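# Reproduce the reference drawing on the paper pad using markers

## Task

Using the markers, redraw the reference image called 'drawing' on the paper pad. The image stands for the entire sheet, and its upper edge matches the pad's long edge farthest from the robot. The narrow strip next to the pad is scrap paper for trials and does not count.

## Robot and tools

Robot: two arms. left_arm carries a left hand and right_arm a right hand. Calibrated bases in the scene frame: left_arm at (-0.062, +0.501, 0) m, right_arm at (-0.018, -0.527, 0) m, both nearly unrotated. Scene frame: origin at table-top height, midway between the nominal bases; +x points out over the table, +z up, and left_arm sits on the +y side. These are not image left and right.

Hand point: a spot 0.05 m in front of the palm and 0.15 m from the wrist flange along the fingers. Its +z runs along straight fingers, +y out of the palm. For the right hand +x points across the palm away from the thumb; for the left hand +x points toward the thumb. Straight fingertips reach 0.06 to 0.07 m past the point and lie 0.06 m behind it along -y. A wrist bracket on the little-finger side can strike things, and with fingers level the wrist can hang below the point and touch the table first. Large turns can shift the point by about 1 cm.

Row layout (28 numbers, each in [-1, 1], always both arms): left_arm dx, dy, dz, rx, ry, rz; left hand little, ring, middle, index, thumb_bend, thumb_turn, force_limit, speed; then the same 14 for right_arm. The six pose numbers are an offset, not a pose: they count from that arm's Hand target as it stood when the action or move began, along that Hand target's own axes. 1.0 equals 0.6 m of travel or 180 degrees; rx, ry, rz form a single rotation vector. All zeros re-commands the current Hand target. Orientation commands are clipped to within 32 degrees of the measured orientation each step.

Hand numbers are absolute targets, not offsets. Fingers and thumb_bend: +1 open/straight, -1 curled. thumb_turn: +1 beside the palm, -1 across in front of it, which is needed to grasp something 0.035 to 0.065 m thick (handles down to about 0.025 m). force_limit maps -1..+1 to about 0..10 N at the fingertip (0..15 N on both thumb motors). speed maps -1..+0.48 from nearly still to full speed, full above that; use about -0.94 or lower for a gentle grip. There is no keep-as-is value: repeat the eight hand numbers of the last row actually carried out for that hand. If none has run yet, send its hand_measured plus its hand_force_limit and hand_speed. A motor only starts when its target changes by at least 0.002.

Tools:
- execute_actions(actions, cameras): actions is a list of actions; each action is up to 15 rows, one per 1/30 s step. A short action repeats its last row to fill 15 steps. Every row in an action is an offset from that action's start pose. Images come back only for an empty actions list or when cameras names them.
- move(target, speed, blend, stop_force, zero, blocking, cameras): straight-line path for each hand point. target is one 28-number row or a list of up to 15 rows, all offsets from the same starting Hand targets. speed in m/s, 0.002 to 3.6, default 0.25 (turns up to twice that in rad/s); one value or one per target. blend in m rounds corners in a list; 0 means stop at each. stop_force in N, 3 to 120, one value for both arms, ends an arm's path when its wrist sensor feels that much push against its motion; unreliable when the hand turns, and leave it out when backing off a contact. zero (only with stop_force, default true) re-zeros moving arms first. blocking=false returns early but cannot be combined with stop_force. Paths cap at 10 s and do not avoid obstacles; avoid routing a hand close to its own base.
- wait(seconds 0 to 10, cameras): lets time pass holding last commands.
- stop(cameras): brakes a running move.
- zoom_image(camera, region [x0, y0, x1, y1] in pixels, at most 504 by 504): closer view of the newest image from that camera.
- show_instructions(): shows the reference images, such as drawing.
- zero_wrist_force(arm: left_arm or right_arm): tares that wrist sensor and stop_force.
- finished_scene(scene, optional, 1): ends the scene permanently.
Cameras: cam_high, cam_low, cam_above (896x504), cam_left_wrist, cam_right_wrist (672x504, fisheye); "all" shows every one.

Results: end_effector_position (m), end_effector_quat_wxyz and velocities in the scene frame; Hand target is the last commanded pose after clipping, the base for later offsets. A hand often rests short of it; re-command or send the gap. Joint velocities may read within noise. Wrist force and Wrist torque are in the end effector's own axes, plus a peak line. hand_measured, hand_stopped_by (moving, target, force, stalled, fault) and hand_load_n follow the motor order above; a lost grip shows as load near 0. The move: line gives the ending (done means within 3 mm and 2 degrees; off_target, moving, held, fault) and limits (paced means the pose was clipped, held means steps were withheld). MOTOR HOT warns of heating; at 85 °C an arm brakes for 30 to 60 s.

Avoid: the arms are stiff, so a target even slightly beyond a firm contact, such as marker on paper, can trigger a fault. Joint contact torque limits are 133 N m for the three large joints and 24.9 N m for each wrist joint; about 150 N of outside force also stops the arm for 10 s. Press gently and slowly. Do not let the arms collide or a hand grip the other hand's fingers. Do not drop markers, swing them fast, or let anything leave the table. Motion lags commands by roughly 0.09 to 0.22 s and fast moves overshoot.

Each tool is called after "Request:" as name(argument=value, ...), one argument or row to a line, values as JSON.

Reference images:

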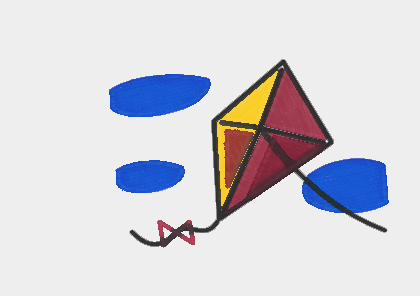

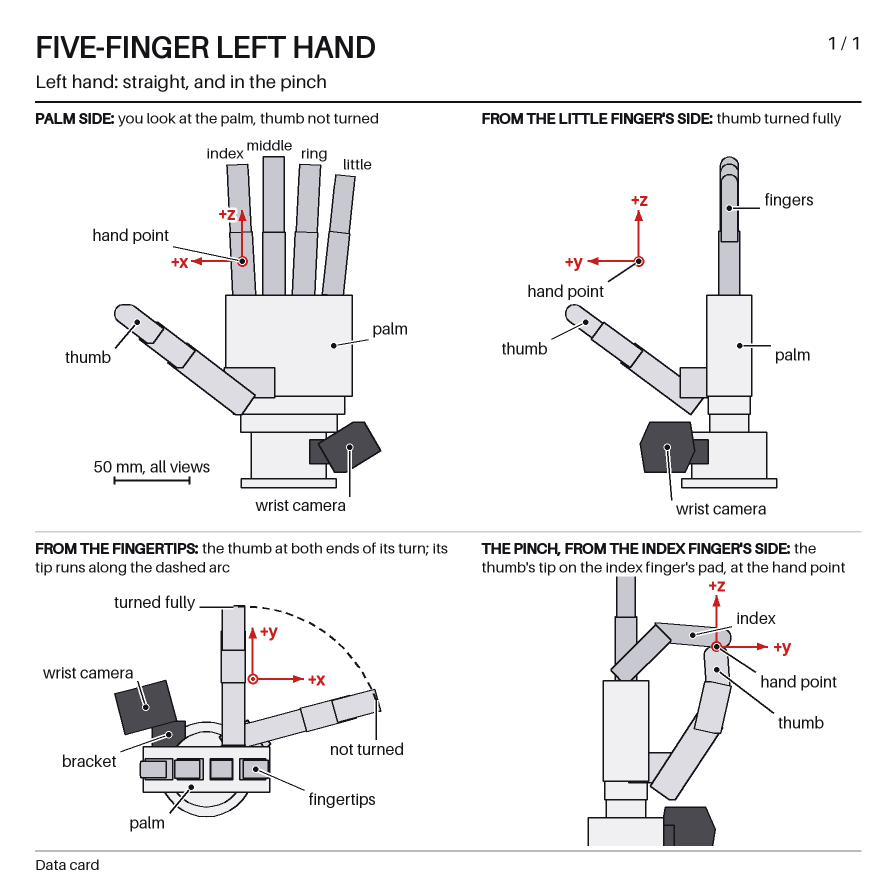

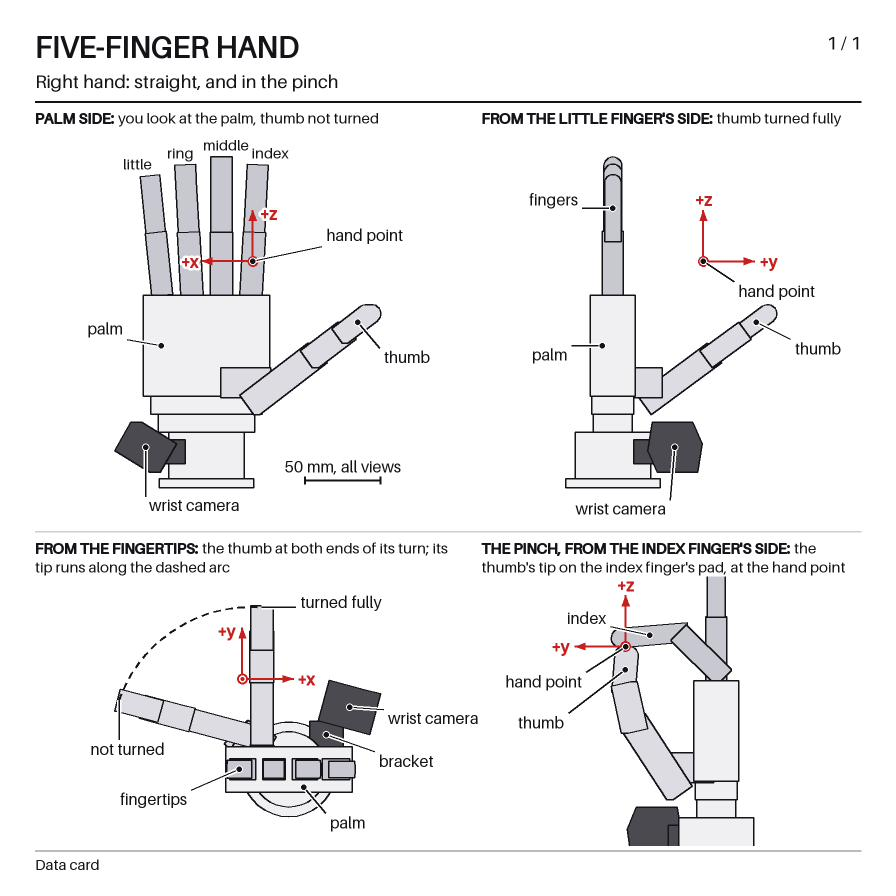

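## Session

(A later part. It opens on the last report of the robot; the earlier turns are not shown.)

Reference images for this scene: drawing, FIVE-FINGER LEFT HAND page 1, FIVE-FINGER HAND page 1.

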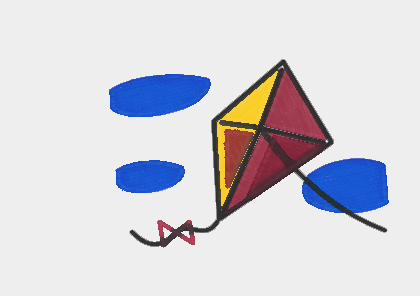

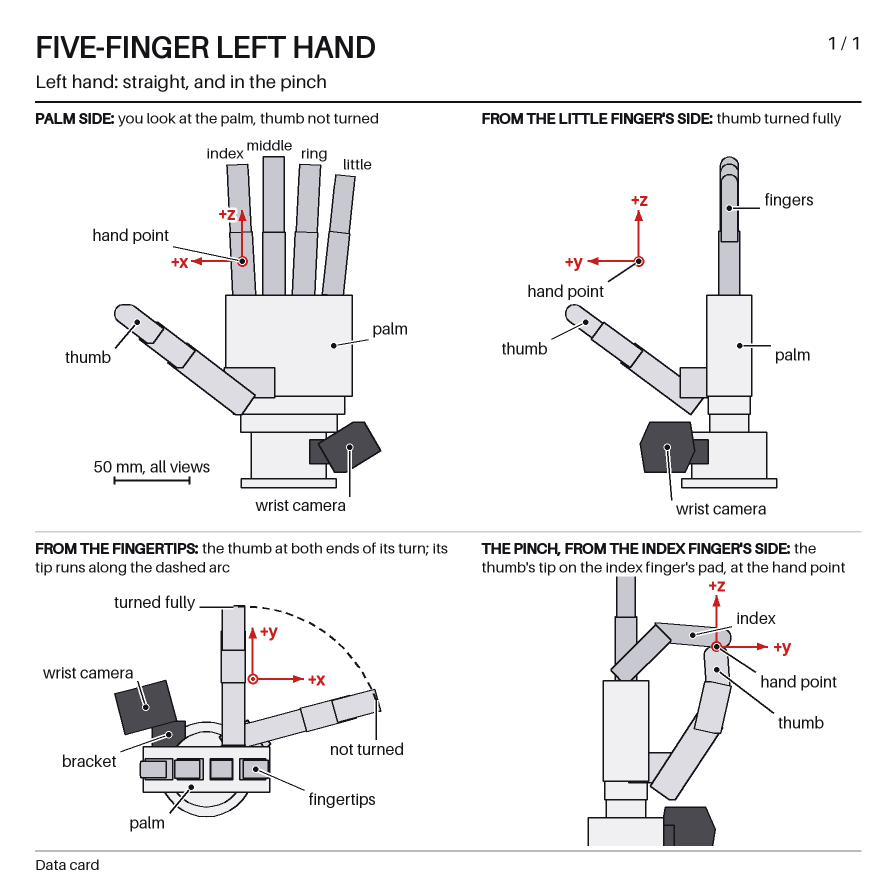

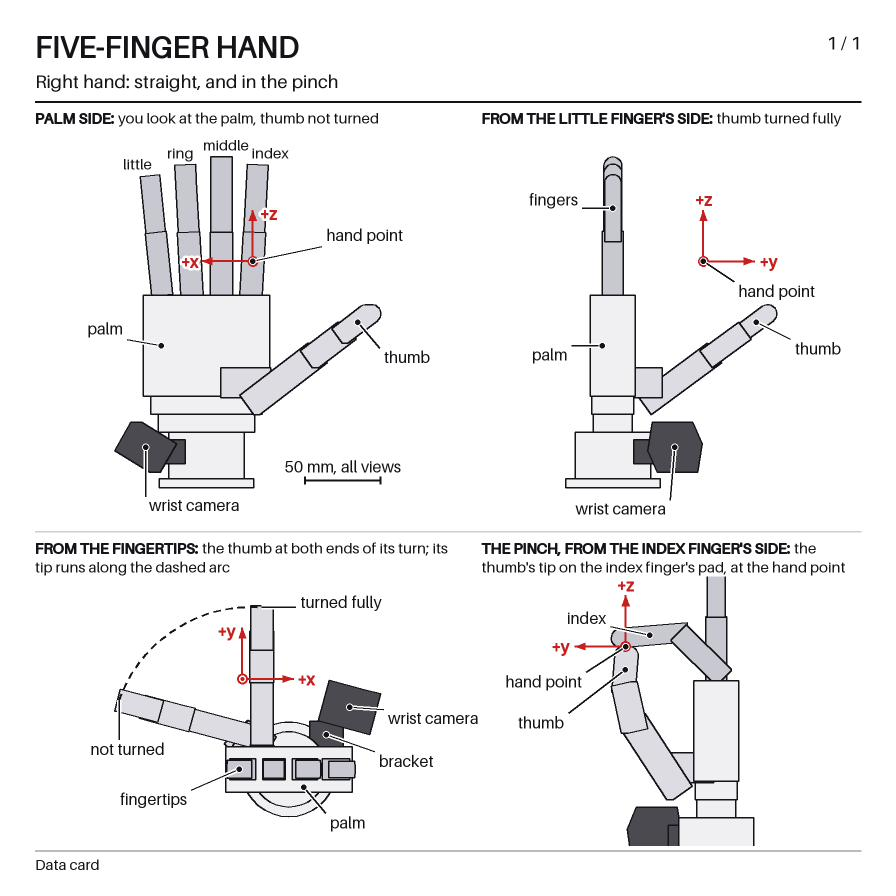

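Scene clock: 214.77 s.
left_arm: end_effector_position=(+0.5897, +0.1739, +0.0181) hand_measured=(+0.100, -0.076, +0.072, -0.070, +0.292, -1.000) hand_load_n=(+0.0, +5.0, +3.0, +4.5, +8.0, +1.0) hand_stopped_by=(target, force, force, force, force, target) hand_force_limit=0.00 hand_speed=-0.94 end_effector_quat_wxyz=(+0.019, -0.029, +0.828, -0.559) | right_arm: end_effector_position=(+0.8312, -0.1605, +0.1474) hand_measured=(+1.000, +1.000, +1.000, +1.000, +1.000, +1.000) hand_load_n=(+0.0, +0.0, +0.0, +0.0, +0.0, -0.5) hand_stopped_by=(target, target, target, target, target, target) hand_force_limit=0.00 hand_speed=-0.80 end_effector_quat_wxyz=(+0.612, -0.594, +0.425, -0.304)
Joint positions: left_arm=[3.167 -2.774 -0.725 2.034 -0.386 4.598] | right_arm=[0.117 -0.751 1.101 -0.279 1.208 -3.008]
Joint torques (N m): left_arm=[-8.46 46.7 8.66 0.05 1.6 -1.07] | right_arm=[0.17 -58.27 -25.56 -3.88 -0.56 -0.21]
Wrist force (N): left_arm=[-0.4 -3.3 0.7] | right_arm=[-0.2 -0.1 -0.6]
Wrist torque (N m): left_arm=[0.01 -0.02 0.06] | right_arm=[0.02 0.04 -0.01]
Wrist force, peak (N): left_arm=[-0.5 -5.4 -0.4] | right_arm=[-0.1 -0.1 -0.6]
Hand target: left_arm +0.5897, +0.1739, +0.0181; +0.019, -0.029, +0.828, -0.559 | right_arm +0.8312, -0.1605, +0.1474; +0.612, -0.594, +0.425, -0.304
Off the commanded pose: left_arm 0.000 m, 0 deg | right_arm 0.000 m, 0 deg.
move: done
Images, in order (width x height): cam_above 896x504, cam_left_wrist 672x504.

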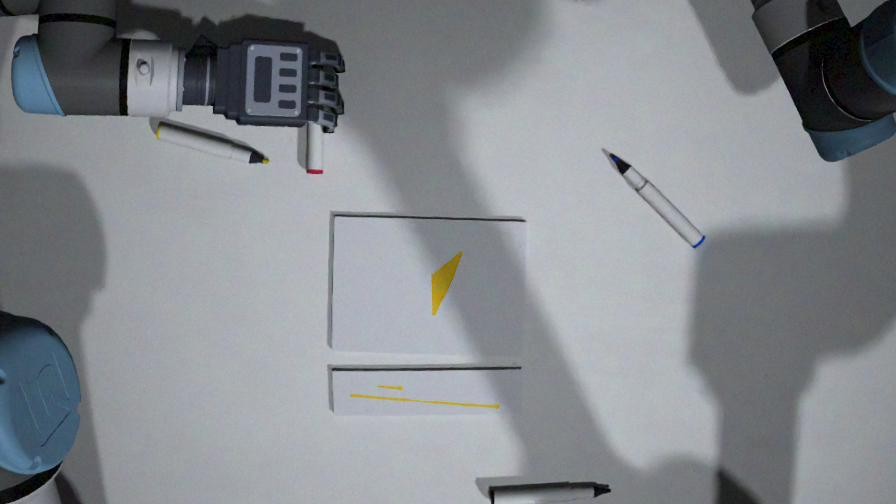

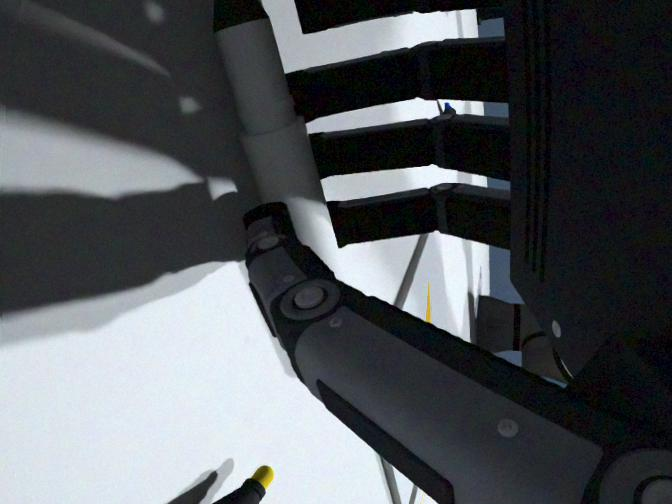

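Request:
move(
  target=[
    [0,-0.1545,-0.0625,0,0,0,0.1,-0.3,-0.3,-0.3,0.15,-1,0.0,-0.94,0,0,0,0,0,0,1,1,1,1,1,1,0,-0.8],
    [0.2892,-0.0582,-0.2202,0,0.2523,0.1021,0.1,-0.3,-0.3,-0.3,0.15,-1,0.0,-0.94,0,0,0,0,0,0,1,1,1,1,1,1,0,-0.8],
  ],
  speed=[0.1,0.25],
  blend=[0.02,0],
  cameras=["cam_left_wrist","cam_above","cam_low","cam_high"],
)

Scene clock: 226.47 s.
left_arm: end_effector_position=(+0.4091, +0.2710, +0.0999) hand_measured=(+0.100, -0.076, +0.072, -0.070, +0.292, -1.000) hand_load_n=(+0.0, +5.0, +0.0, +4.5, +8.0, +0.5) hand_stopped_by=(target, force, force, force, force, target) hand_force_limit=0.00 hand_speed=-0.94 end_effector_quat_wxyz=(-0.214, +0.317, +0.766, -0.517) | right_arm: end_effector_position=(+0.8312, -0.1605, +0.1474) hand_measured=(+1.000, +1.000, +1.000, +1.000, +1.000, +1.000) hand_load_n=(+0.0, +0.0, -0.5, +0.0, +0.0, -0.5) hand_stopped_by=(target, target, target, target, target, target) hand_force_limit=0.00 hand_speed=-0.80 end_effector_quat_wxyz=(+0.612, -0.594, +0.425, -0.304)
Joint positions: left_arm=[3.187 -2.588 -1.161 1.108 -0.897 5.955] | right_arm=[0.117 -0.751 1.101 -0.279 1.208 -3.008]
Joint torques (N m): left_arm=[-10.8 59.76 5.12 0.48 -2.24 1.21] | right_arm=[-0.92 -59 -25.45 -3.56 -0.57 -0.37]
Wrist force (N): left_arm=[-0.1 -0.9 0.3] | right_arm=[-0.3 -0.1 -0.6]
Wrist torque (N m): left_arm=[-0.10 -0.04 -0.09] | right_arm=[0.01 0.06 -0.03]
Wrist force, peak (N): left_arm=[-0.3 -3.7 1.0] | right_arm=[-0.2 -0.1 -0.8]
Hand target: left_arm +0.4090, +0.2710, +0.0999; -0.214, +0.318, +0.766, -0.517 | right_arm +0.8312, -0.1605, +0.1474; +0.612, -0.594, +0.425, -0.304
Off the commanded pose: left_arm 0.000 m, 0 deg | right_arm 0.000 m, 0 deg.
move: done
Images, in order (width x height): cam_high 896x504, cam_low 896x504, cam_above 896x504, cam_left_wrist 672x504.

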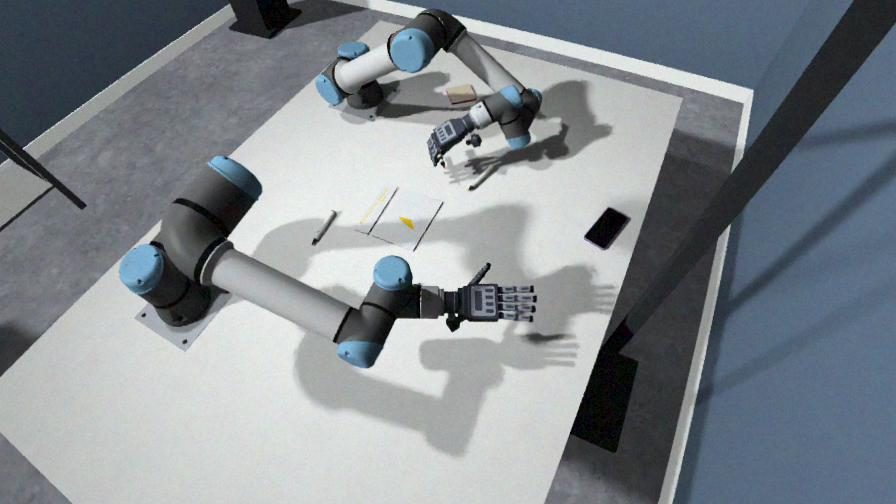

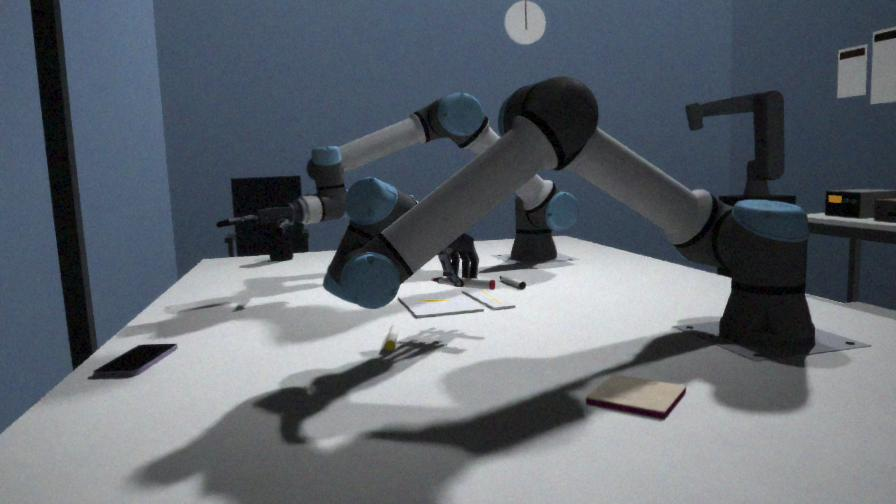

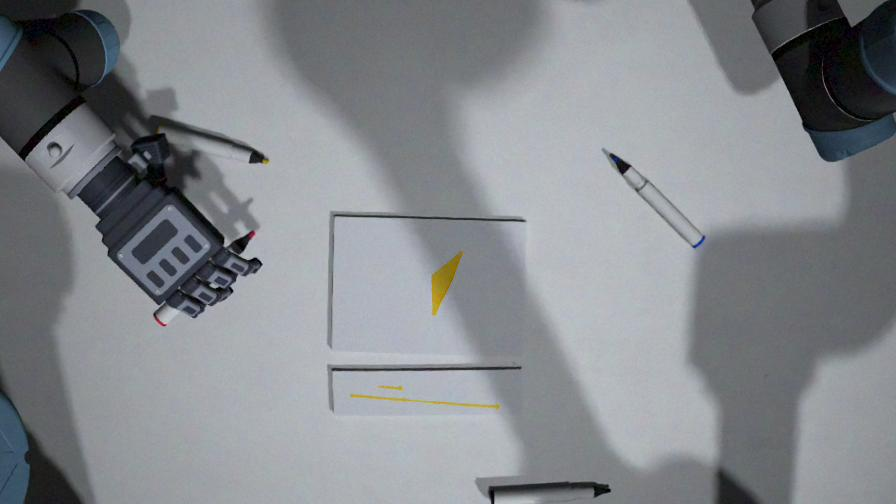

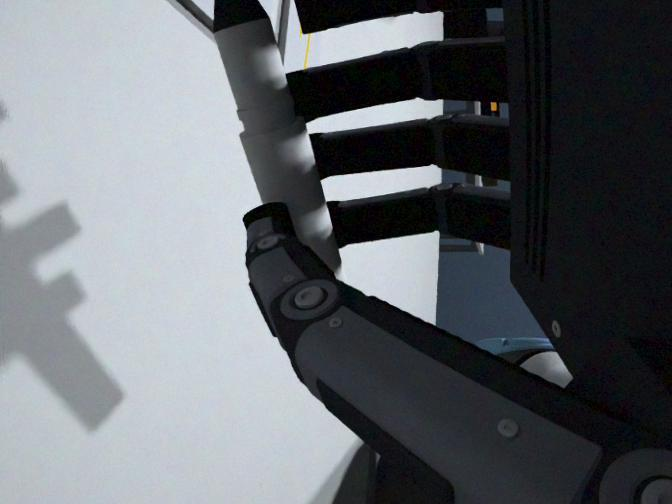

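Request:
move(
  target=[0,0.1082,0.0438,0,0,0,0.1,-0.3,-0.3,-0.3,0.15,-1,0.0,-0.94,0,0,0,0,0,0,1,1,1,1,1,1,0,-0.8],
  speed=0.12,
)

Request:
move(
  target=[0,0.0232,0.0094,0,0,0,0.1,-0.3,-0.3,-0.3,0.15,-1,0.0,-0.94,0,0,0,0,0,0,1,1,1,1,1,1,0,-0.8],
  speed=0.008,
  stop_force=3,
)

Scene clock: 227.93 s.
left_arm: end_effector_position=(+0.4090, +0.2710, +0.0299) hand_measured=(+0.100, -0.076, +0.072, -0.070, +0.292, -1.000) hand_load_n=(+0.0, +4.5, +0.0, +4.5, +8.0, +0.5) hand_stopped_by=(target, force, force, force, force, target) hand_force_limit=0.00 hand_speed=-0.94 end_effector_quat_wxyz=(-0.214, +0.318, +0.766, -0.517) | right_arm: end_effector_position=(+0.8312, -0.1605, +0.1474) hand_measured=(+1.000, +1.000, +1.000, +1.000, +1.000, +1.000) hand_load_n=(+0.0, +0.0, +0.0, +0.0, +0.0, -0.5) hand_stopped_by=(target, target, target, target, target, target) hand_force_limit=0.00 hand_speed=-0.80 end_effector_quat_wxyz=(+0.612, -0.594, +0.425, -0.304)
Joint positions: left_arm=[3.187 -2.698 -1.145 1.201 -0.897 5.955] | right_arm=[0.117 -0.751 1.101 -0.279 1.208 -3.008]
Joint torques (N m): left_arm=[-11.12 41.74 19.1 0.38 1.78 -1.37] | right_arm=[1.16 -58.01 -25.92 -3.63 -0.73 -0.25]
Wrist force (N): left_arm=[-0.1 -1.1 0.6] | right_arm=[-0.2 0.0 -0.6]
Wrist torque (N m): left_arm=[-0.15 -0.03 -0.09] | right_arm=[0.03 0.05 -0.01]
Wrist force, peak (N): left_arm=[-0.4 -1.7 -0.2] | right_arm=[-0.2 0.0 -0.6]
Hand target: left_arm +0.4090, +0.2710, +0.0298; -0.214, +0.318, +0.766, -0.517 | right_arm +0.8312, -0.1605, +0.1474; +0.612, -0.594, +0.425, -0.304
Off the commanded pose: left_arm 0.000 m, 0 deg | right_arm 0.000 m, 0 deg.
move: done

Scene clock: 230.60 s.
left_arm: end_effector_position=(+0.4090, +0.2709, +0.0178) hand_measured=(+0.100, -0.076, +0.072, -0.070, +0.292, -1.000) hand_load_n=(+0.0, +5.0, +0.0, +4.5, +7.5, +1.0) hand_stopped_by=(target, force, force, force, force, target) hand_force_limit=0.00 hand_speed=-0.94 end_effector_quat_wxyz=(-0.214, +0.318, +0.766, -0.517) | right_arm: end_effector_position=(+0.8312, -0.1605, +0.1474) hand_measured=(+1.000, +1.000, +1.000, +1.000, +1.000, +1.000) hand_load_n=(+0.0, +0.0, +0.0, +0.0, +0.0, +0.0) hand_stopped_by=(target, target, target, target, target, target) hand_force_limit=0.00 hand_speed=-0.80 end_effector_quat_wxyz=(+0.612, -0.594, +0.425, -0.304)
Joint positions: left_arm=[3.187 -2.718 -1.139 1.216 -0.897 5.955] | right_arm=[0.117 -0.751 1.101 -0.279 1.208 -3.008]
Joint torques (N m): left_arm=[-10.28 59.33 4.83 -4.35 -0.79 0.35] | right_arm=[0.06 -58.72 -25.78 -3.75 -0.64 -0.44]
Wrist force (N): left_arm=[0.9 -4.7 -1.2] | right_arm=[0.0 0.0 -0.4]
Wrist torque (N m): left_arm=[-0.03 -0.03 -0.06] | right_arm=[0.01 0.02 0.00]
Wrist force, peak (N): left_arm=[0.1 -12.7 -5.6] | right_arm=[-0.3 -0.1 -0.7]
Hand target: left_arm +0.4090, +0.2709, +0.0178; -0.214, +0.318, +0.766, -0.517 (not the last commanded pose) | right_arm +0.8312, -0.1605, +0.1474; +0.612, -0.594, +0.425, -0.304
Off the commanded pose: left_arm 0.003 m, 0 deg | right_arm 0.000 m, 0 deg.
move: contact (left_arm)

Request:
move(
  target=[
    [0,0,0,0,0,0,0.1,0.06,0.1,0.06,0.294,-1,-0.4,-0.85,0,0,0,0,0,0,1,1,1,1,1,1,0,-0.8],
    [0,-0.0046,-0.0019,0,0,0,0.1,0.06,0.1,0.06,0.294,-1,-0.4,-0.85,0,0,0,0,0,0,1,1,1,1,1,1,0,-0.8],
    [0,-0.0046,-0.0019,0,0,0,0.15,0.15,0.15,0.15,0.5,-1,-0.4,-0.8,0,0,0,0,0,0,1,1,1,1,1,1,0,-0.8],
    [0,-0.1545,-0.0625,0,0,0,0.15,0.15,0.15,0.15,0.5,-1,-0.4,-0.8,0,0,0,0,0,0,1,1,1,1,1,1,0,-0.8],
  ],
  speed=[0.02,0.02,0.02,0.12],
  cameras=["cam_above"],
)

Scene clock: 234.63 s.
left_arm: end_effector_position=(+0.4090, +0.2710, +0.1177) hand_measured=(+0.150, +0.150, +0.150, +0.150, +0.496, -1.000) hand_load_n=(+0.0, +0.0, +0.0, +0.0, +0.0, +0.0) hand_stopped_by=(target, target, target, target, target, target) hand_force_limit=-0.40 hand_speed=-0.80 end_effector_quat_wxyz=(-0.214, +0.318, +0.766, -0.517) | right_arm: end_effector_position=(+0.8312, -0.1605, +0.1474) hand_measured=(+1.000, +1.000, +1.000, +1.000, +1.000, +1.000) hand_load_n=(-0.5, +0.0, +0.0, +0.0, +0.0, +0.0) hand_stopped_by=(target, target, target, target, target, target) hand_force_limit=0.00 hand_speed=-0.80 end_effector_quat_wxyz=(+0.612, -0.594, +0.425, -0.304)
Joint positions: left_arm=[3.187 -2.562 -1.161 1.081 -0.897 5.955] | right_arm=[0.117 -0.751 1.101 -0.279 1.208 -3.008]
Joint torques (N m): left_arm=[10.46 59.01 20.68 -5.24 -2.12 1.35] | right_arm=[-0.02 -58.83 -25.84 -3.53 -0.74 -0.3]
Wrist force (N): left_arm=[-0.2 -0.7 0.4] | right_arm=[-0.1 0.0 -0.4]
Wrist torque (N m): left_arm=[-0.07 -0.03 -0.09] | right_arm=[0.03 0.03 -0.01]
Wrist force, peak (N): left_arm=[0.0 -8.0 2.1] | right_arm=[-0.1 0.0 -0.8]
Hand target: left_arm +0.4090, +0.2710, +0.1178; -0.214, +0.318, +0.766, -0.517 | right_arm +0.8312, -0.1605, +0.1474; +0.612, -0.594, +0.425, -0.304
Off the commanded pose: left_arm 0.000 m, 0 deg | right_arm 0.000 m, 0 deg.
move: done
Images, in order (width x height): cam_above 896x504.

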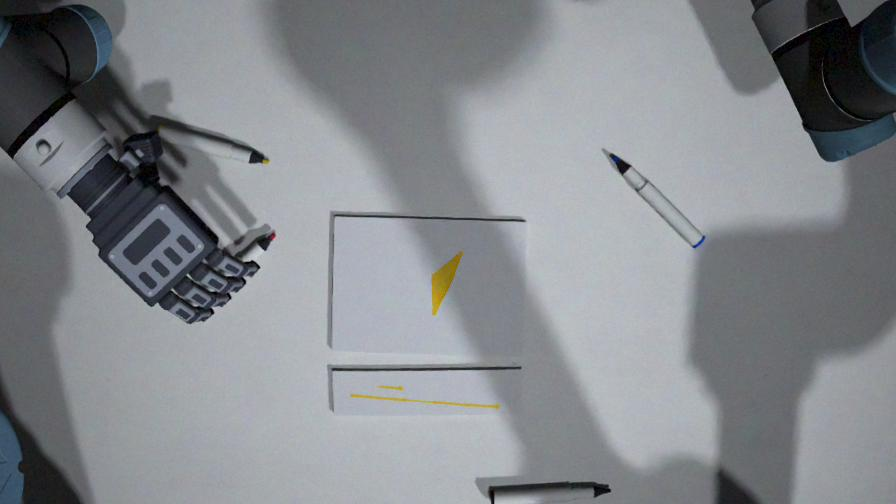

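Request:
move(
  target=[
    [-0.073,-0.1047,-0.195,0,-0.6283,-0.2542,0.15,0.1,0.15,0.1,0.45,-1,-0.4,-0.8,0,0,0,0,0,0,1,1,1,1,1,1,0,-0.8],
    [-0.0189,-0.0093,0.014,0,-0.927,-0.375,0.15,0.1,0.15,0.1,0.45,-1,-0.4,-0.8,0,0,0,0,0,0,1,1,1,1,1,1,0,-0.8],
  ],
  speed=0.35,
  blend=[0.03,0],
  cameras=["cam_above","cam_left_wrist","cam_low"],
)

Request:
zoom_image(
  camera="cam_above",
  region=[140, 200, 300, 330],
)

Scene clock: 241.23 s.
left_arm: end_effector_position=(+0.4100, +0.2560, +0.1199) hand_measured=(+0.150, +0.100, +0.150, +0.100, +0.450, -1.000) hand_load_n=(+0.0, +0.0, +0.0, +0.0, +0.0, +0.0) hand_stopped_by=(target, target, target, target, target, target) hand_force_limit=-0.40 hand_speed=-0.80 end_effector_quat_wxyz=(-0.516, +0.766, -0.317, +0.214) | right_arm: end_effector_position=(+0.8312, -0.1605, +0.1474) hand_measured=(+1.000, +1.000, +1.000, +1.000, +1.000, +1.000) hand_load_n=(+0.0, +0.0, +0.0, +0.0, +0.0, -0.5) hand_stopped_by=(target, target, target, target, target, target) hand_force_limit=0.00 hand_speed=-0.80 end_effector_quat_wxyz=(+0.612, -0.594, +0.425, -0.304)
Joint positions: left_arm=[2.536 -2.121 -1.599 2.57 -2.718 2.025] | right_arm=[0.117 -0.751 1.101 -0.279 1.208 -3.008]
Joint torques (N m): left_arm=[-11.33 27.65 21.9 -5.17 -3.91 -1.22] | right_arm=[-0.89 -59.01 -25.66 -3.86 -0.7 -0.3]
Wrist force (N): left_arm=[0.1 -0.8 0.6] | right_arm=[-0.1 0.1 -0.6]
Wrist torque (N m): left_arm=[-0.10 -0.09 0.03] | right_arm=[0.05 0.04 0.00]
Wrist force, peak (N): left_arm=[-0.4 -1.5 0.6] | right_arm=[0.0 0.2 -0.8]
Hand target: left_arm +0.4100, +0.2560, +0.1199; -0.516, +0.766, -0.317, +0.214 | right_arm +0.8312, -0.1605, +0.1474; +0.612, -0.594, +0.425, -0.304
Off the commanded pose: left_arm 0.000 m, 0 deg | right_arm 0.000 m, 0 deg.
move: done
Images, in order (width x height): cam_low 896x504, cam_above 896x504, cam_left_wrist 672x504.

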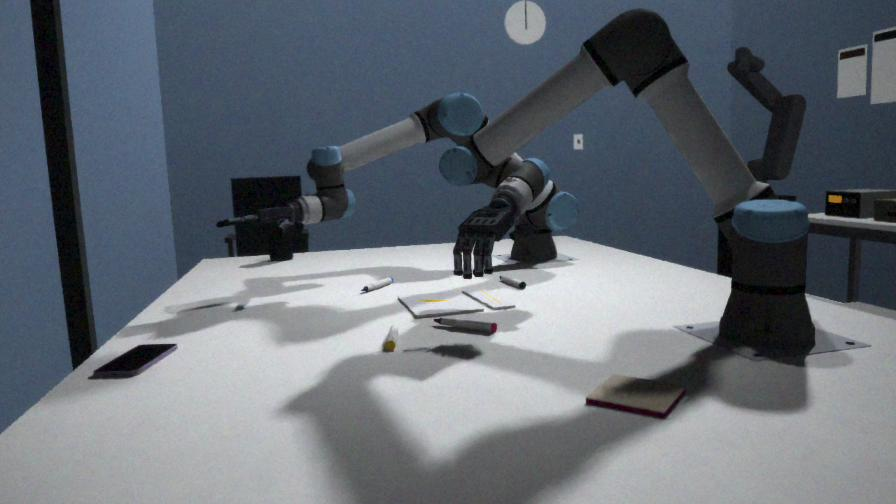

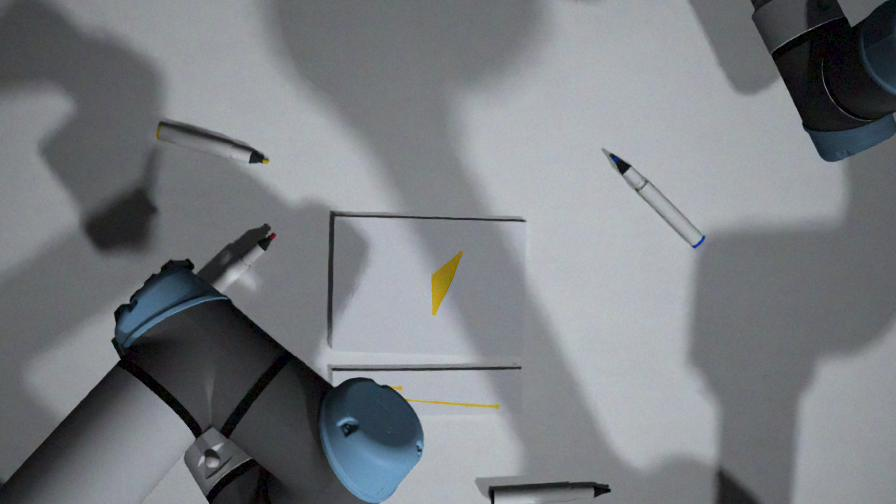

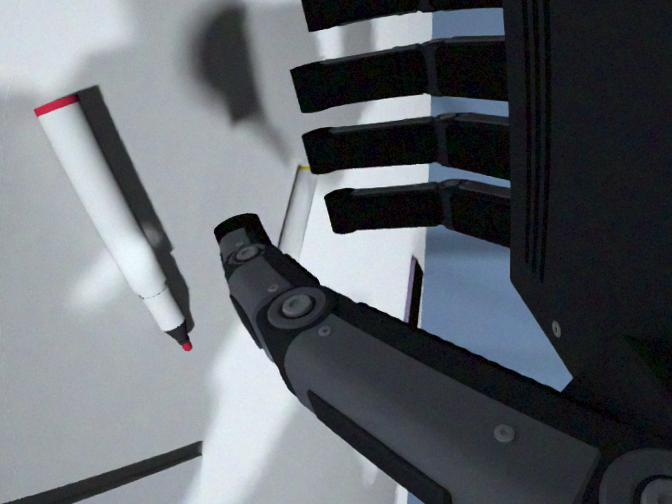

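Scaled by 3.150 from the camera's 896x504 image, which has a finer 1280x720 frame.

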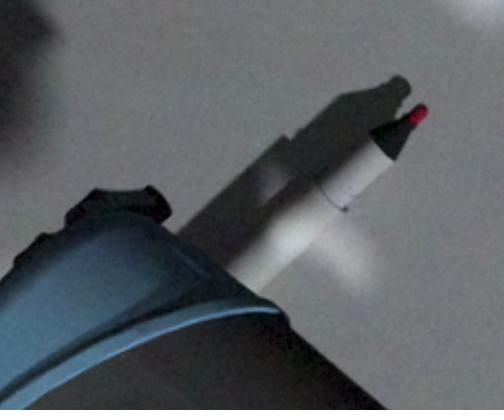

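Request:
move(
  target=[0.0024,0.1203,0.0563,0,0,0,0.15,0.1,0.15,0.1,0.45,-1,-0.4,-0.8,0,0,0,0,0,0,1,1,1,1,1,1,0,-0.8],
  speed=0.15,
  cameras=["cam_above","cam_left_wrist","cam_low"],
)

Request:
zoom_image(
  camera="cam_low",
  region=[390, 220, 550, 350],
)

Scene clock: 244.27 s.
left_arm: end_effector_position=(+0.4141, +0.2579, +0.0403) hand_measured=(+0.150, +0.100, +0.150, +0.100, +0.450, -1.000) hand_load_n=(+0.0, +0.0, +0.0, +0.0, +0.0, +0.0) hand_stopped_by=(target, target, target, target, target, target) hand_force_limit=-0.40 hand_speed=-0.80 end_effector_quat_wxyz=(-0.516, +0.766, -0.317, +0.214) | right_arm: end_effector_position=(+0.8312, -0.1605, +0.1474) hand_measured=(+1.000, +1.000, +1.000, +1.000, +1.000, +1.000) hand_load_n=(+0.0, +0.0, +0.0, +0.0, +0.0, -0.5) hand_stopped_by=(target, target, target, target, target, target) hand_force_limit=0.00 hand_speed=-0.80 end_effector_quat_wxyz=(+0.612, -0.594, +0.425, -0.304)
Joint positions: left_arm=[2.544 -2.235 -1.649 2.749 -2.714 2.044] | right_arm=[0.117 -0.751 1.101 -0.279 1.208 -3.008]
Joint torques (N m): left_arm=[10.65 30.35 4.85 0.54 0.95 1.49] | right_arm=[0.49 -58.93 -26.7 -3.73 -0.7 -0.5]
Wrist force (N): left_arm=[-0.1 -0.9 0.4] | right_arm=[0.1 0.0 -0.5]
Wrist torque (N m): left_arm=[-0.12 -0.07 -0.09] | right_arm=[0.02 0.00 0.01]
Wrist force, peak (N): left_arm=[0.2 -1.8 0.1] | right_arm=[-0.2 -0.1 -0.8]
Hand target: left_arm +0.4141, +0.2579, +0.0403; -0.516, +0.766, -0.317, +0.214 | right_arm +0.8312, -0.1605, +0.1474; +0.612, -0.594, +0.425, -0.304
Off the commanded pose: left_arm 0.000 m, 0 deg | right_arm 0.000 m, 0 deg.
move: done
Images, in order (width x height): cam_low 896x504, cam_above 896x504, cam_left_wrist 672x504.

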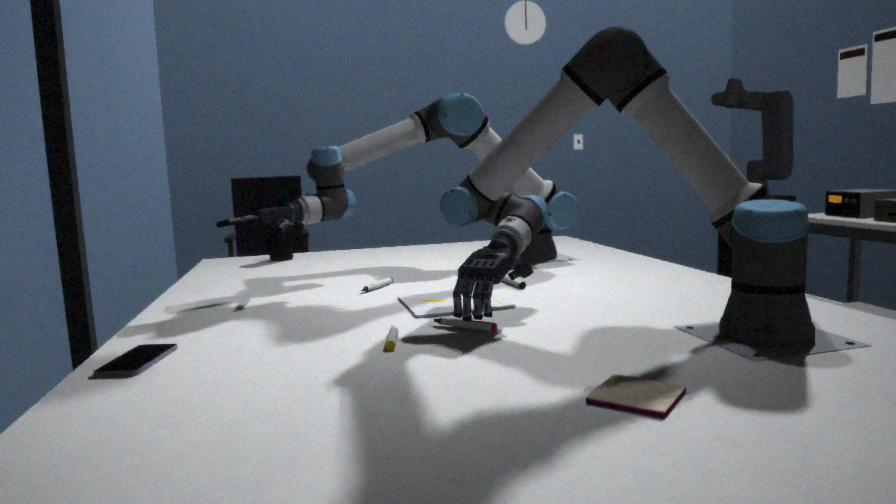

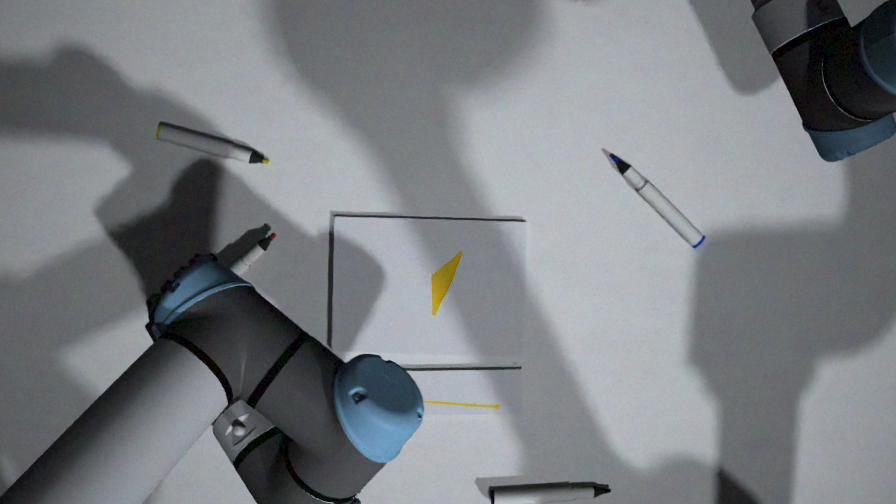

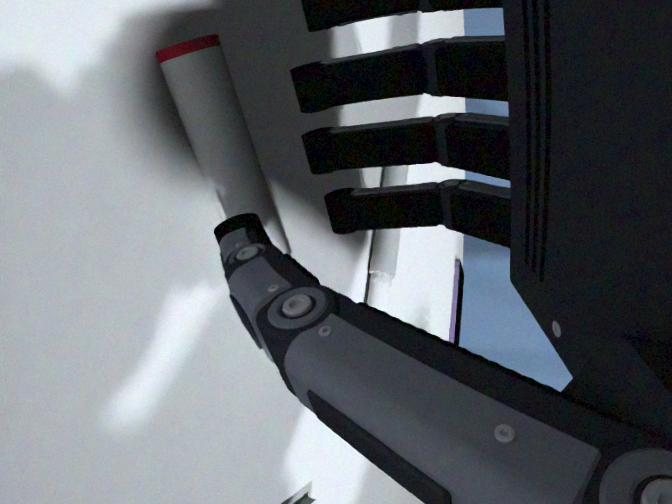

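Scaled by 3.150 from the camera's 896x504 image, which has a finer 1280x720 frame.

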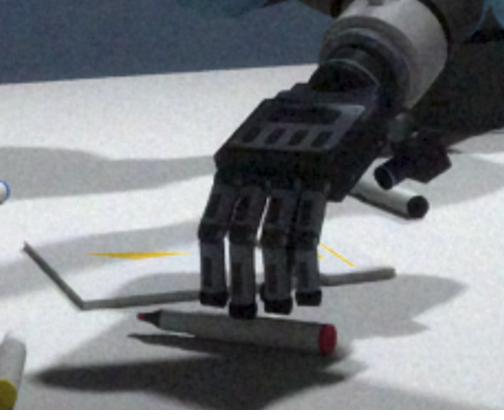

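Request:
move(
  target=[0,0.0324,0.0131,0,0,0,0.15,0.1,0.15,0.1,0.45,-1,-0.4,-0.7,0,0,0,0,0,0,1,1,1,1,1,1,0,-0.8],
  speed=0.015,
  stop_force=3,
  cameras=["cam_left_wrist","cam_low"],
)

Request:
zoom_image(
  camera="cam_low",
  region=[390, 220, 550, 350],
)

Scene clock: 247.63 s.
left_arm: end_effector_position=(+0.4141, +0.2579, +0.0200) hand_measured=(+0.150, +0.100, +0.150, +0.100, +0.450, -1.000) hand_load_n=(+0.0, +0.0, +0.0, +0.0, -1.0, +0.0) hand_stopped_by=(target, target, target, target, target, target) hand_force_limit=-0.40 hand_speed=-0.70 end_effector_quat_wxyz=(-0.516, +0.766, -0.317, +0.214) | right_arm: end_effector_position=(+0.8312, -0.1605, +0.1474) hand_measured=(+1.000, +1.000, +1.000, +1.000, +1.000, +1.000) hand_load_n=(+0.0, +0.0, +0.0, +0.0, +0.0, +0.0) hand_stopped_by=(target, target, target, target, target, target) hand_force_limit=0.00 hand_speed=-0.80 end_effector_quat_wxyz=(+0.612, -0.594, +0.425, -0.304)
Joint positions: left_arm=[2.545 -2.268 -1.656 2.79 -2.714 2.043] | right_arm=[0.117 -0.751 1.101 -0.279 1.208 -3.008]
Joint torques (N m): left_arm=[-1.1 46.72 15.45 -4.87 -0.44 -0.87] | right_arm=[0.33 -58.56 -26.11 -3.63 -0.76 -0.26]
Wrist force (N): left_arm=[0.2 -4.2 -3.1] | right_arm=[0.0 0.1 -0.4]
Wrist torque (N m): left_arm=[-0.29 -0.13 -0.02] | right_arm=[0.03 0.01 0.00]
Wrist force, peak (N): left_arm=[0.0 -7.7 -7.6] | right_arm=[-0.2 0.2 -0.7]
Hand target: left_arm +0.4141, +0.2579, +0.0200; -0.516, +0.766, -0.317, +0.214 (not the last commanded pose) | right_arm +0.8312, -0.1605, +0.1474; +0.612, -0.594, +0.425, -0.304
Off the commanded pose: left_arm 0.001 m, 0 deg | right_arm 0.000 m, 0 deg.
move: contact (left_arm)
Images, in order (width x height): cam_low 896x504, cam_left_wrist 672x504.

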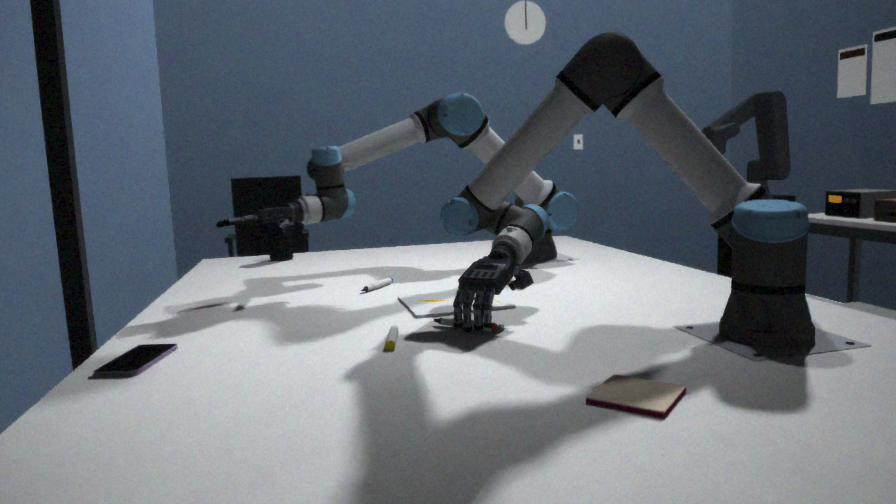

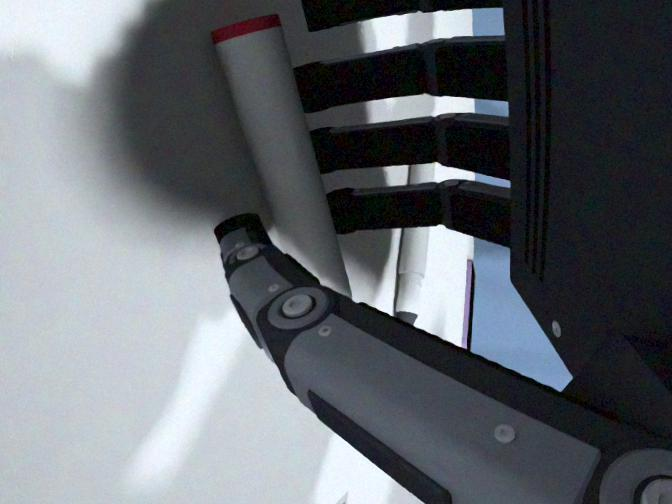

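Scaled by 3.150 from the camera's 896x504 image, which has a finer 1280x720 frame.

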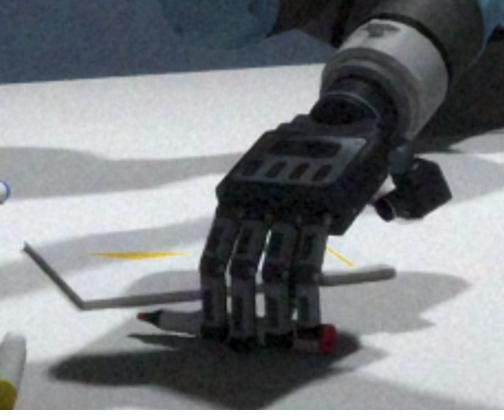

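Request:
move(
  target=[
    [0,-0.00155,-0.00063,0,0,0,0.15,0.1,0.15,0.1,0.35,-1,-0.4,-0.8,0,0,0,0,0,0,1,1,1,1,1,1,0,-0.8],
    [0,0.00294,0.00119,0,0,0,0.15,0.1,0.15,0.1,0.3,-1,-0.4,-0.8,0,0,0,0,0,0,1,1,1,1,1,1,0,-0.8],
    [0,0.00294,0.00119,0,0,0,0.1,-0.3,-0.3,-0.3,0.3,-1,-0.5,-0.93,0,0,0,0,0,0,1,1,1,1,1,1,0,-0.8],
  ],
  speed=0.015,
)

Request:
move(
  target=[0,0,0,0,0,0,0.1,-0.3,-0.3,-0.3,0.15,-1,0.0,-0.94,0,0,0,0,0,0,1,1,1,1,1,1,0,-0.8],
  speed=0.02,
)

Request:
move(
  target=[0,-0.0927,-0.0375,0,0,0,0.1,-0.3,-0.3,-0.3,0.15,-1,0.0,-0.94,0,0,0,0,0,0,1,1,1,1,1,1,0,-0.8],
  speed=0.06,
  cameras=["cam_left_wrist","cam_low"],
)

Request:
zoom_image(
  camera="cam_low",
  region=[390, 200, 550, 330],
)

Scene clock: 251.27 s.
left_arm: end_effector_position=(+0.4141, +0.2579, +0.0181) hand_measured=(+0.100, -0.070, +0.072, -0.070, +0.300, -1.000) hand_load_n=(+0.0, +4.0, +2.5, +3.5, +4.5, +0.5) hand_stopped_by=(target, force, force, force, target, target) hand_force_limit=-0.50 hand_speed=-0.93 end_effector_quat_wxyz=(-0.516, +0.766, -0.317, +0.214) | right_arm: end_effector_position=(+0.8312, -0.1605, +0.1474) hand_measured=(+1.000, +1.000, +1.000, +1.000, +1.000, +1.000) hand_load_n=(+0.0, +0.0, -0.5, +0.0, +0.0, +0.0) hand_stopped_by=(target, target, target, target, target, target) hand_force_limit=0.00 hand_speed=-0.80 end_effector_quat_wxyz=(+0.612, -0.594, +0.425, -0.304)
Joint positions: left_arm=[2.545 -2.271 -1.657 2.793 -2.714 2.043] | right_arm=[0.117 -0.751 1.101 -0.279 1.208 -3.008]
Joint torques (N m): left_arm=[-2.85 30.79 4.4 0.56 -0.58 1.13] | right_arm=[0.57 -58.34 -27.18 -3.67 -0.67 -0.26]
Wrist force (N): left_arm=[-0.2 -6.5 0.3] | right_arm=[-0.1 0.0 -0.7]
Wrist torque (N m): left_arm=[-0.07 -0.05 0.03] | right_arm=[0.04 0.04 -0.01]
Wrist force, peak (N): left_arm=[-0.2 -6.5 0.3] | right_arm=[-0.2 -0.1 -0.7]
Hand target: left_arm +0.4141, +0.2579, +0.0181; -0.516, +0.766, -0.317, +0.214 | right_arm +0.8312, -0.1605, +0.1474; +0.612, -0.594, +0.425, -0.304
Off the commanded pose: left_arm 0.000 m, 0 deg | right_arm 0.000 m, 0 deg.
move: done

Scene clock: 251.77 s.
left_arm: end_effector_position=(+0.4141, +0.2579, +0.0181) hand_measured=(+0.100, -0.070, +0.072, -0.068, +0.292, -1.000) hand_load_n=(+0.0, +4.0, +2.5, +5.0, +7.5, +0.5) hand_stopped_by=(target, force, force, force, force, target) hand_force_limit=0.00 hand_speed=-0.94 end_effector_quat_wxyz=(-0.516, +0.766, -0.317, +0.214) | right_arm: end_effector_position=(+0.8312, -0.1605, +0.1474) hand_measured=(+1.000, +1.000, +1.000, +1.000, +1.000, +1.000) hand_load_n=(+0.0, +0.0, +0.0, +0.0, +0.0, -0.5) hand_stopped_by=(target, target, target, target, target, target) hand_force_limit=0.00 hand_speed=-0.80 end_effector_quat_wxyz=(+0.612, -0.594, +0.425, -0.304)
Joint positions: left_arm=[2.545 -2.271 -1.657 2.793 -2.714 2.043] | right_arm=[0.117 -0.751 1.101 -0.279 1.208 -3.008]
Joint torques (N m): left_arm=[-3.3 30.72 4.77 0.35 -0.73 1.04] | right_arm=[-0.39 -58.4 -26.49 -3.82 -0.71 -0.33]
Wrist force (N): left_arm=[-0.5 -3.1 0.7] | right_arm=[-0.1 0.1 -0.5]
Wrist torque (N m): left_arm=[-0.04 0.00 -0.05] | right_arm=[0.04 0.03 -0.01]
Wrist force, peak (N): left_arm=[-0.4 -6.3 0.5] | right_arm=[-0.1 -0.1 -0.7]
Hand target: left_arm +0.4141, +0.2579, +0.0181; -0.516, +0.766, -0.317, +0.214 | right_arm +0.8312, -0.1605, +0.1474; +0.612, -0.594, +0.425, -0.304
Off the commanded pose: left_arm 0.000 m, 0 deg | right_arm 0.000 m, 0 deg.
move: done

Scene clock: 253.20 s.
left_arm: end_effector_position=(+0.4141, +0.2580, +0.0780) hand_measured=(+0.100, -0.070, +0.072, -0.068, +0.292, -1.000) hand_load_n=(+0.0, +4.0, +0.0, +5.0, +8.0, +0.5) hand_stopped_by=(target, force, force, force, force, target) hand_force_limit=0.00 hand_speed=-0.94 end_effector_quat_wxyz=(-0.516, +0.766, -0.317, +0.214) | right_arm: end_effector_position=(+0.8312, -0.1605, +0.1474) hand_measured=(+1.000, +1.000, +1.000, +1.000, +1.000, +1.000) hand_load_n=(+0.0, +0.0, +0.0, +0.0, +0.0, +0.0) hand_stopped_by=(target, target, target, target, target, target) hand_force_limit=0.00 hand_speed=-0.80 end_effector_quat_wxyz=(+0.612, -0.594, +0.425, -0.304)
Joint positions: left_arm=[2.545 -2.177 -1.629 2.672 -2.714 2.044] | right_arm=[0.117 -0.751 1.101 -0.279 1.208 -3.008]
Joint torques (N m): left_arm=[6.13 47.14 19.87 -5.19 0.35 -1.38] | right_arm=[0.69 -58.47 -25.94 -3.79 -0.78 -0.22]
Wrist force (N): left_arm=[-0.2 -0.5 0.7] | right_arm=[-0.3 0.2 -0.6]
Wrist torque (N m): left_arm=[-0.09 -0.03 -0.07] | right_arm=[0.05 0.06 -0.01]
Wrist force, peak (N): left_arm=[0.0 -3.5 1.0] | right_arm=[-0.2 0.1 -0.6]
Hand target: left_arm +0.4141, +0.2580, +0.0781; -0.516, +0.766, -0.317, +0.214 | right_arm +0.8312, -0.1605, +0.1474; +0.612, -0.594, +0.425, -0.304
Off the commanded pose: left_arm 0.000 m, 0 deg | right_arm 0.000 m, 0 deg.
move: done
Images, in order (width x height): cam_low 896x504, cam_left_wrist 672x504.

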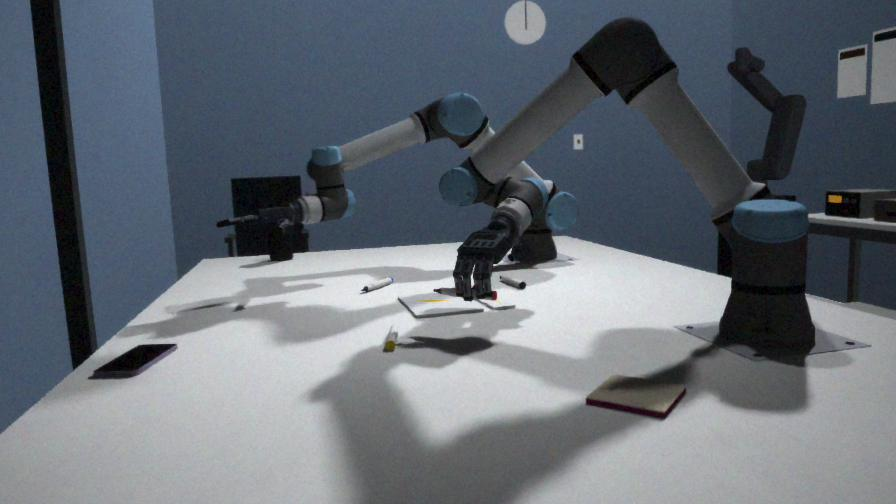

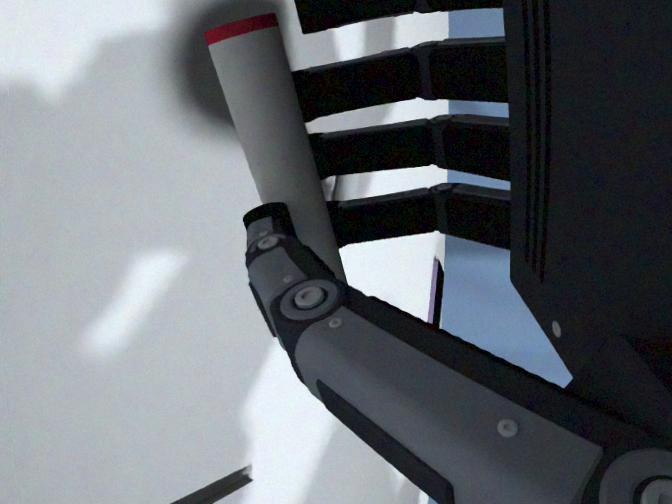

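Scaled by 3.150 from the camera's 896x504 image, which has a finer 1280x720 frame.

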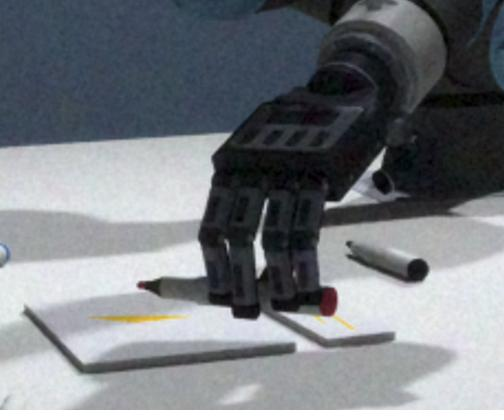

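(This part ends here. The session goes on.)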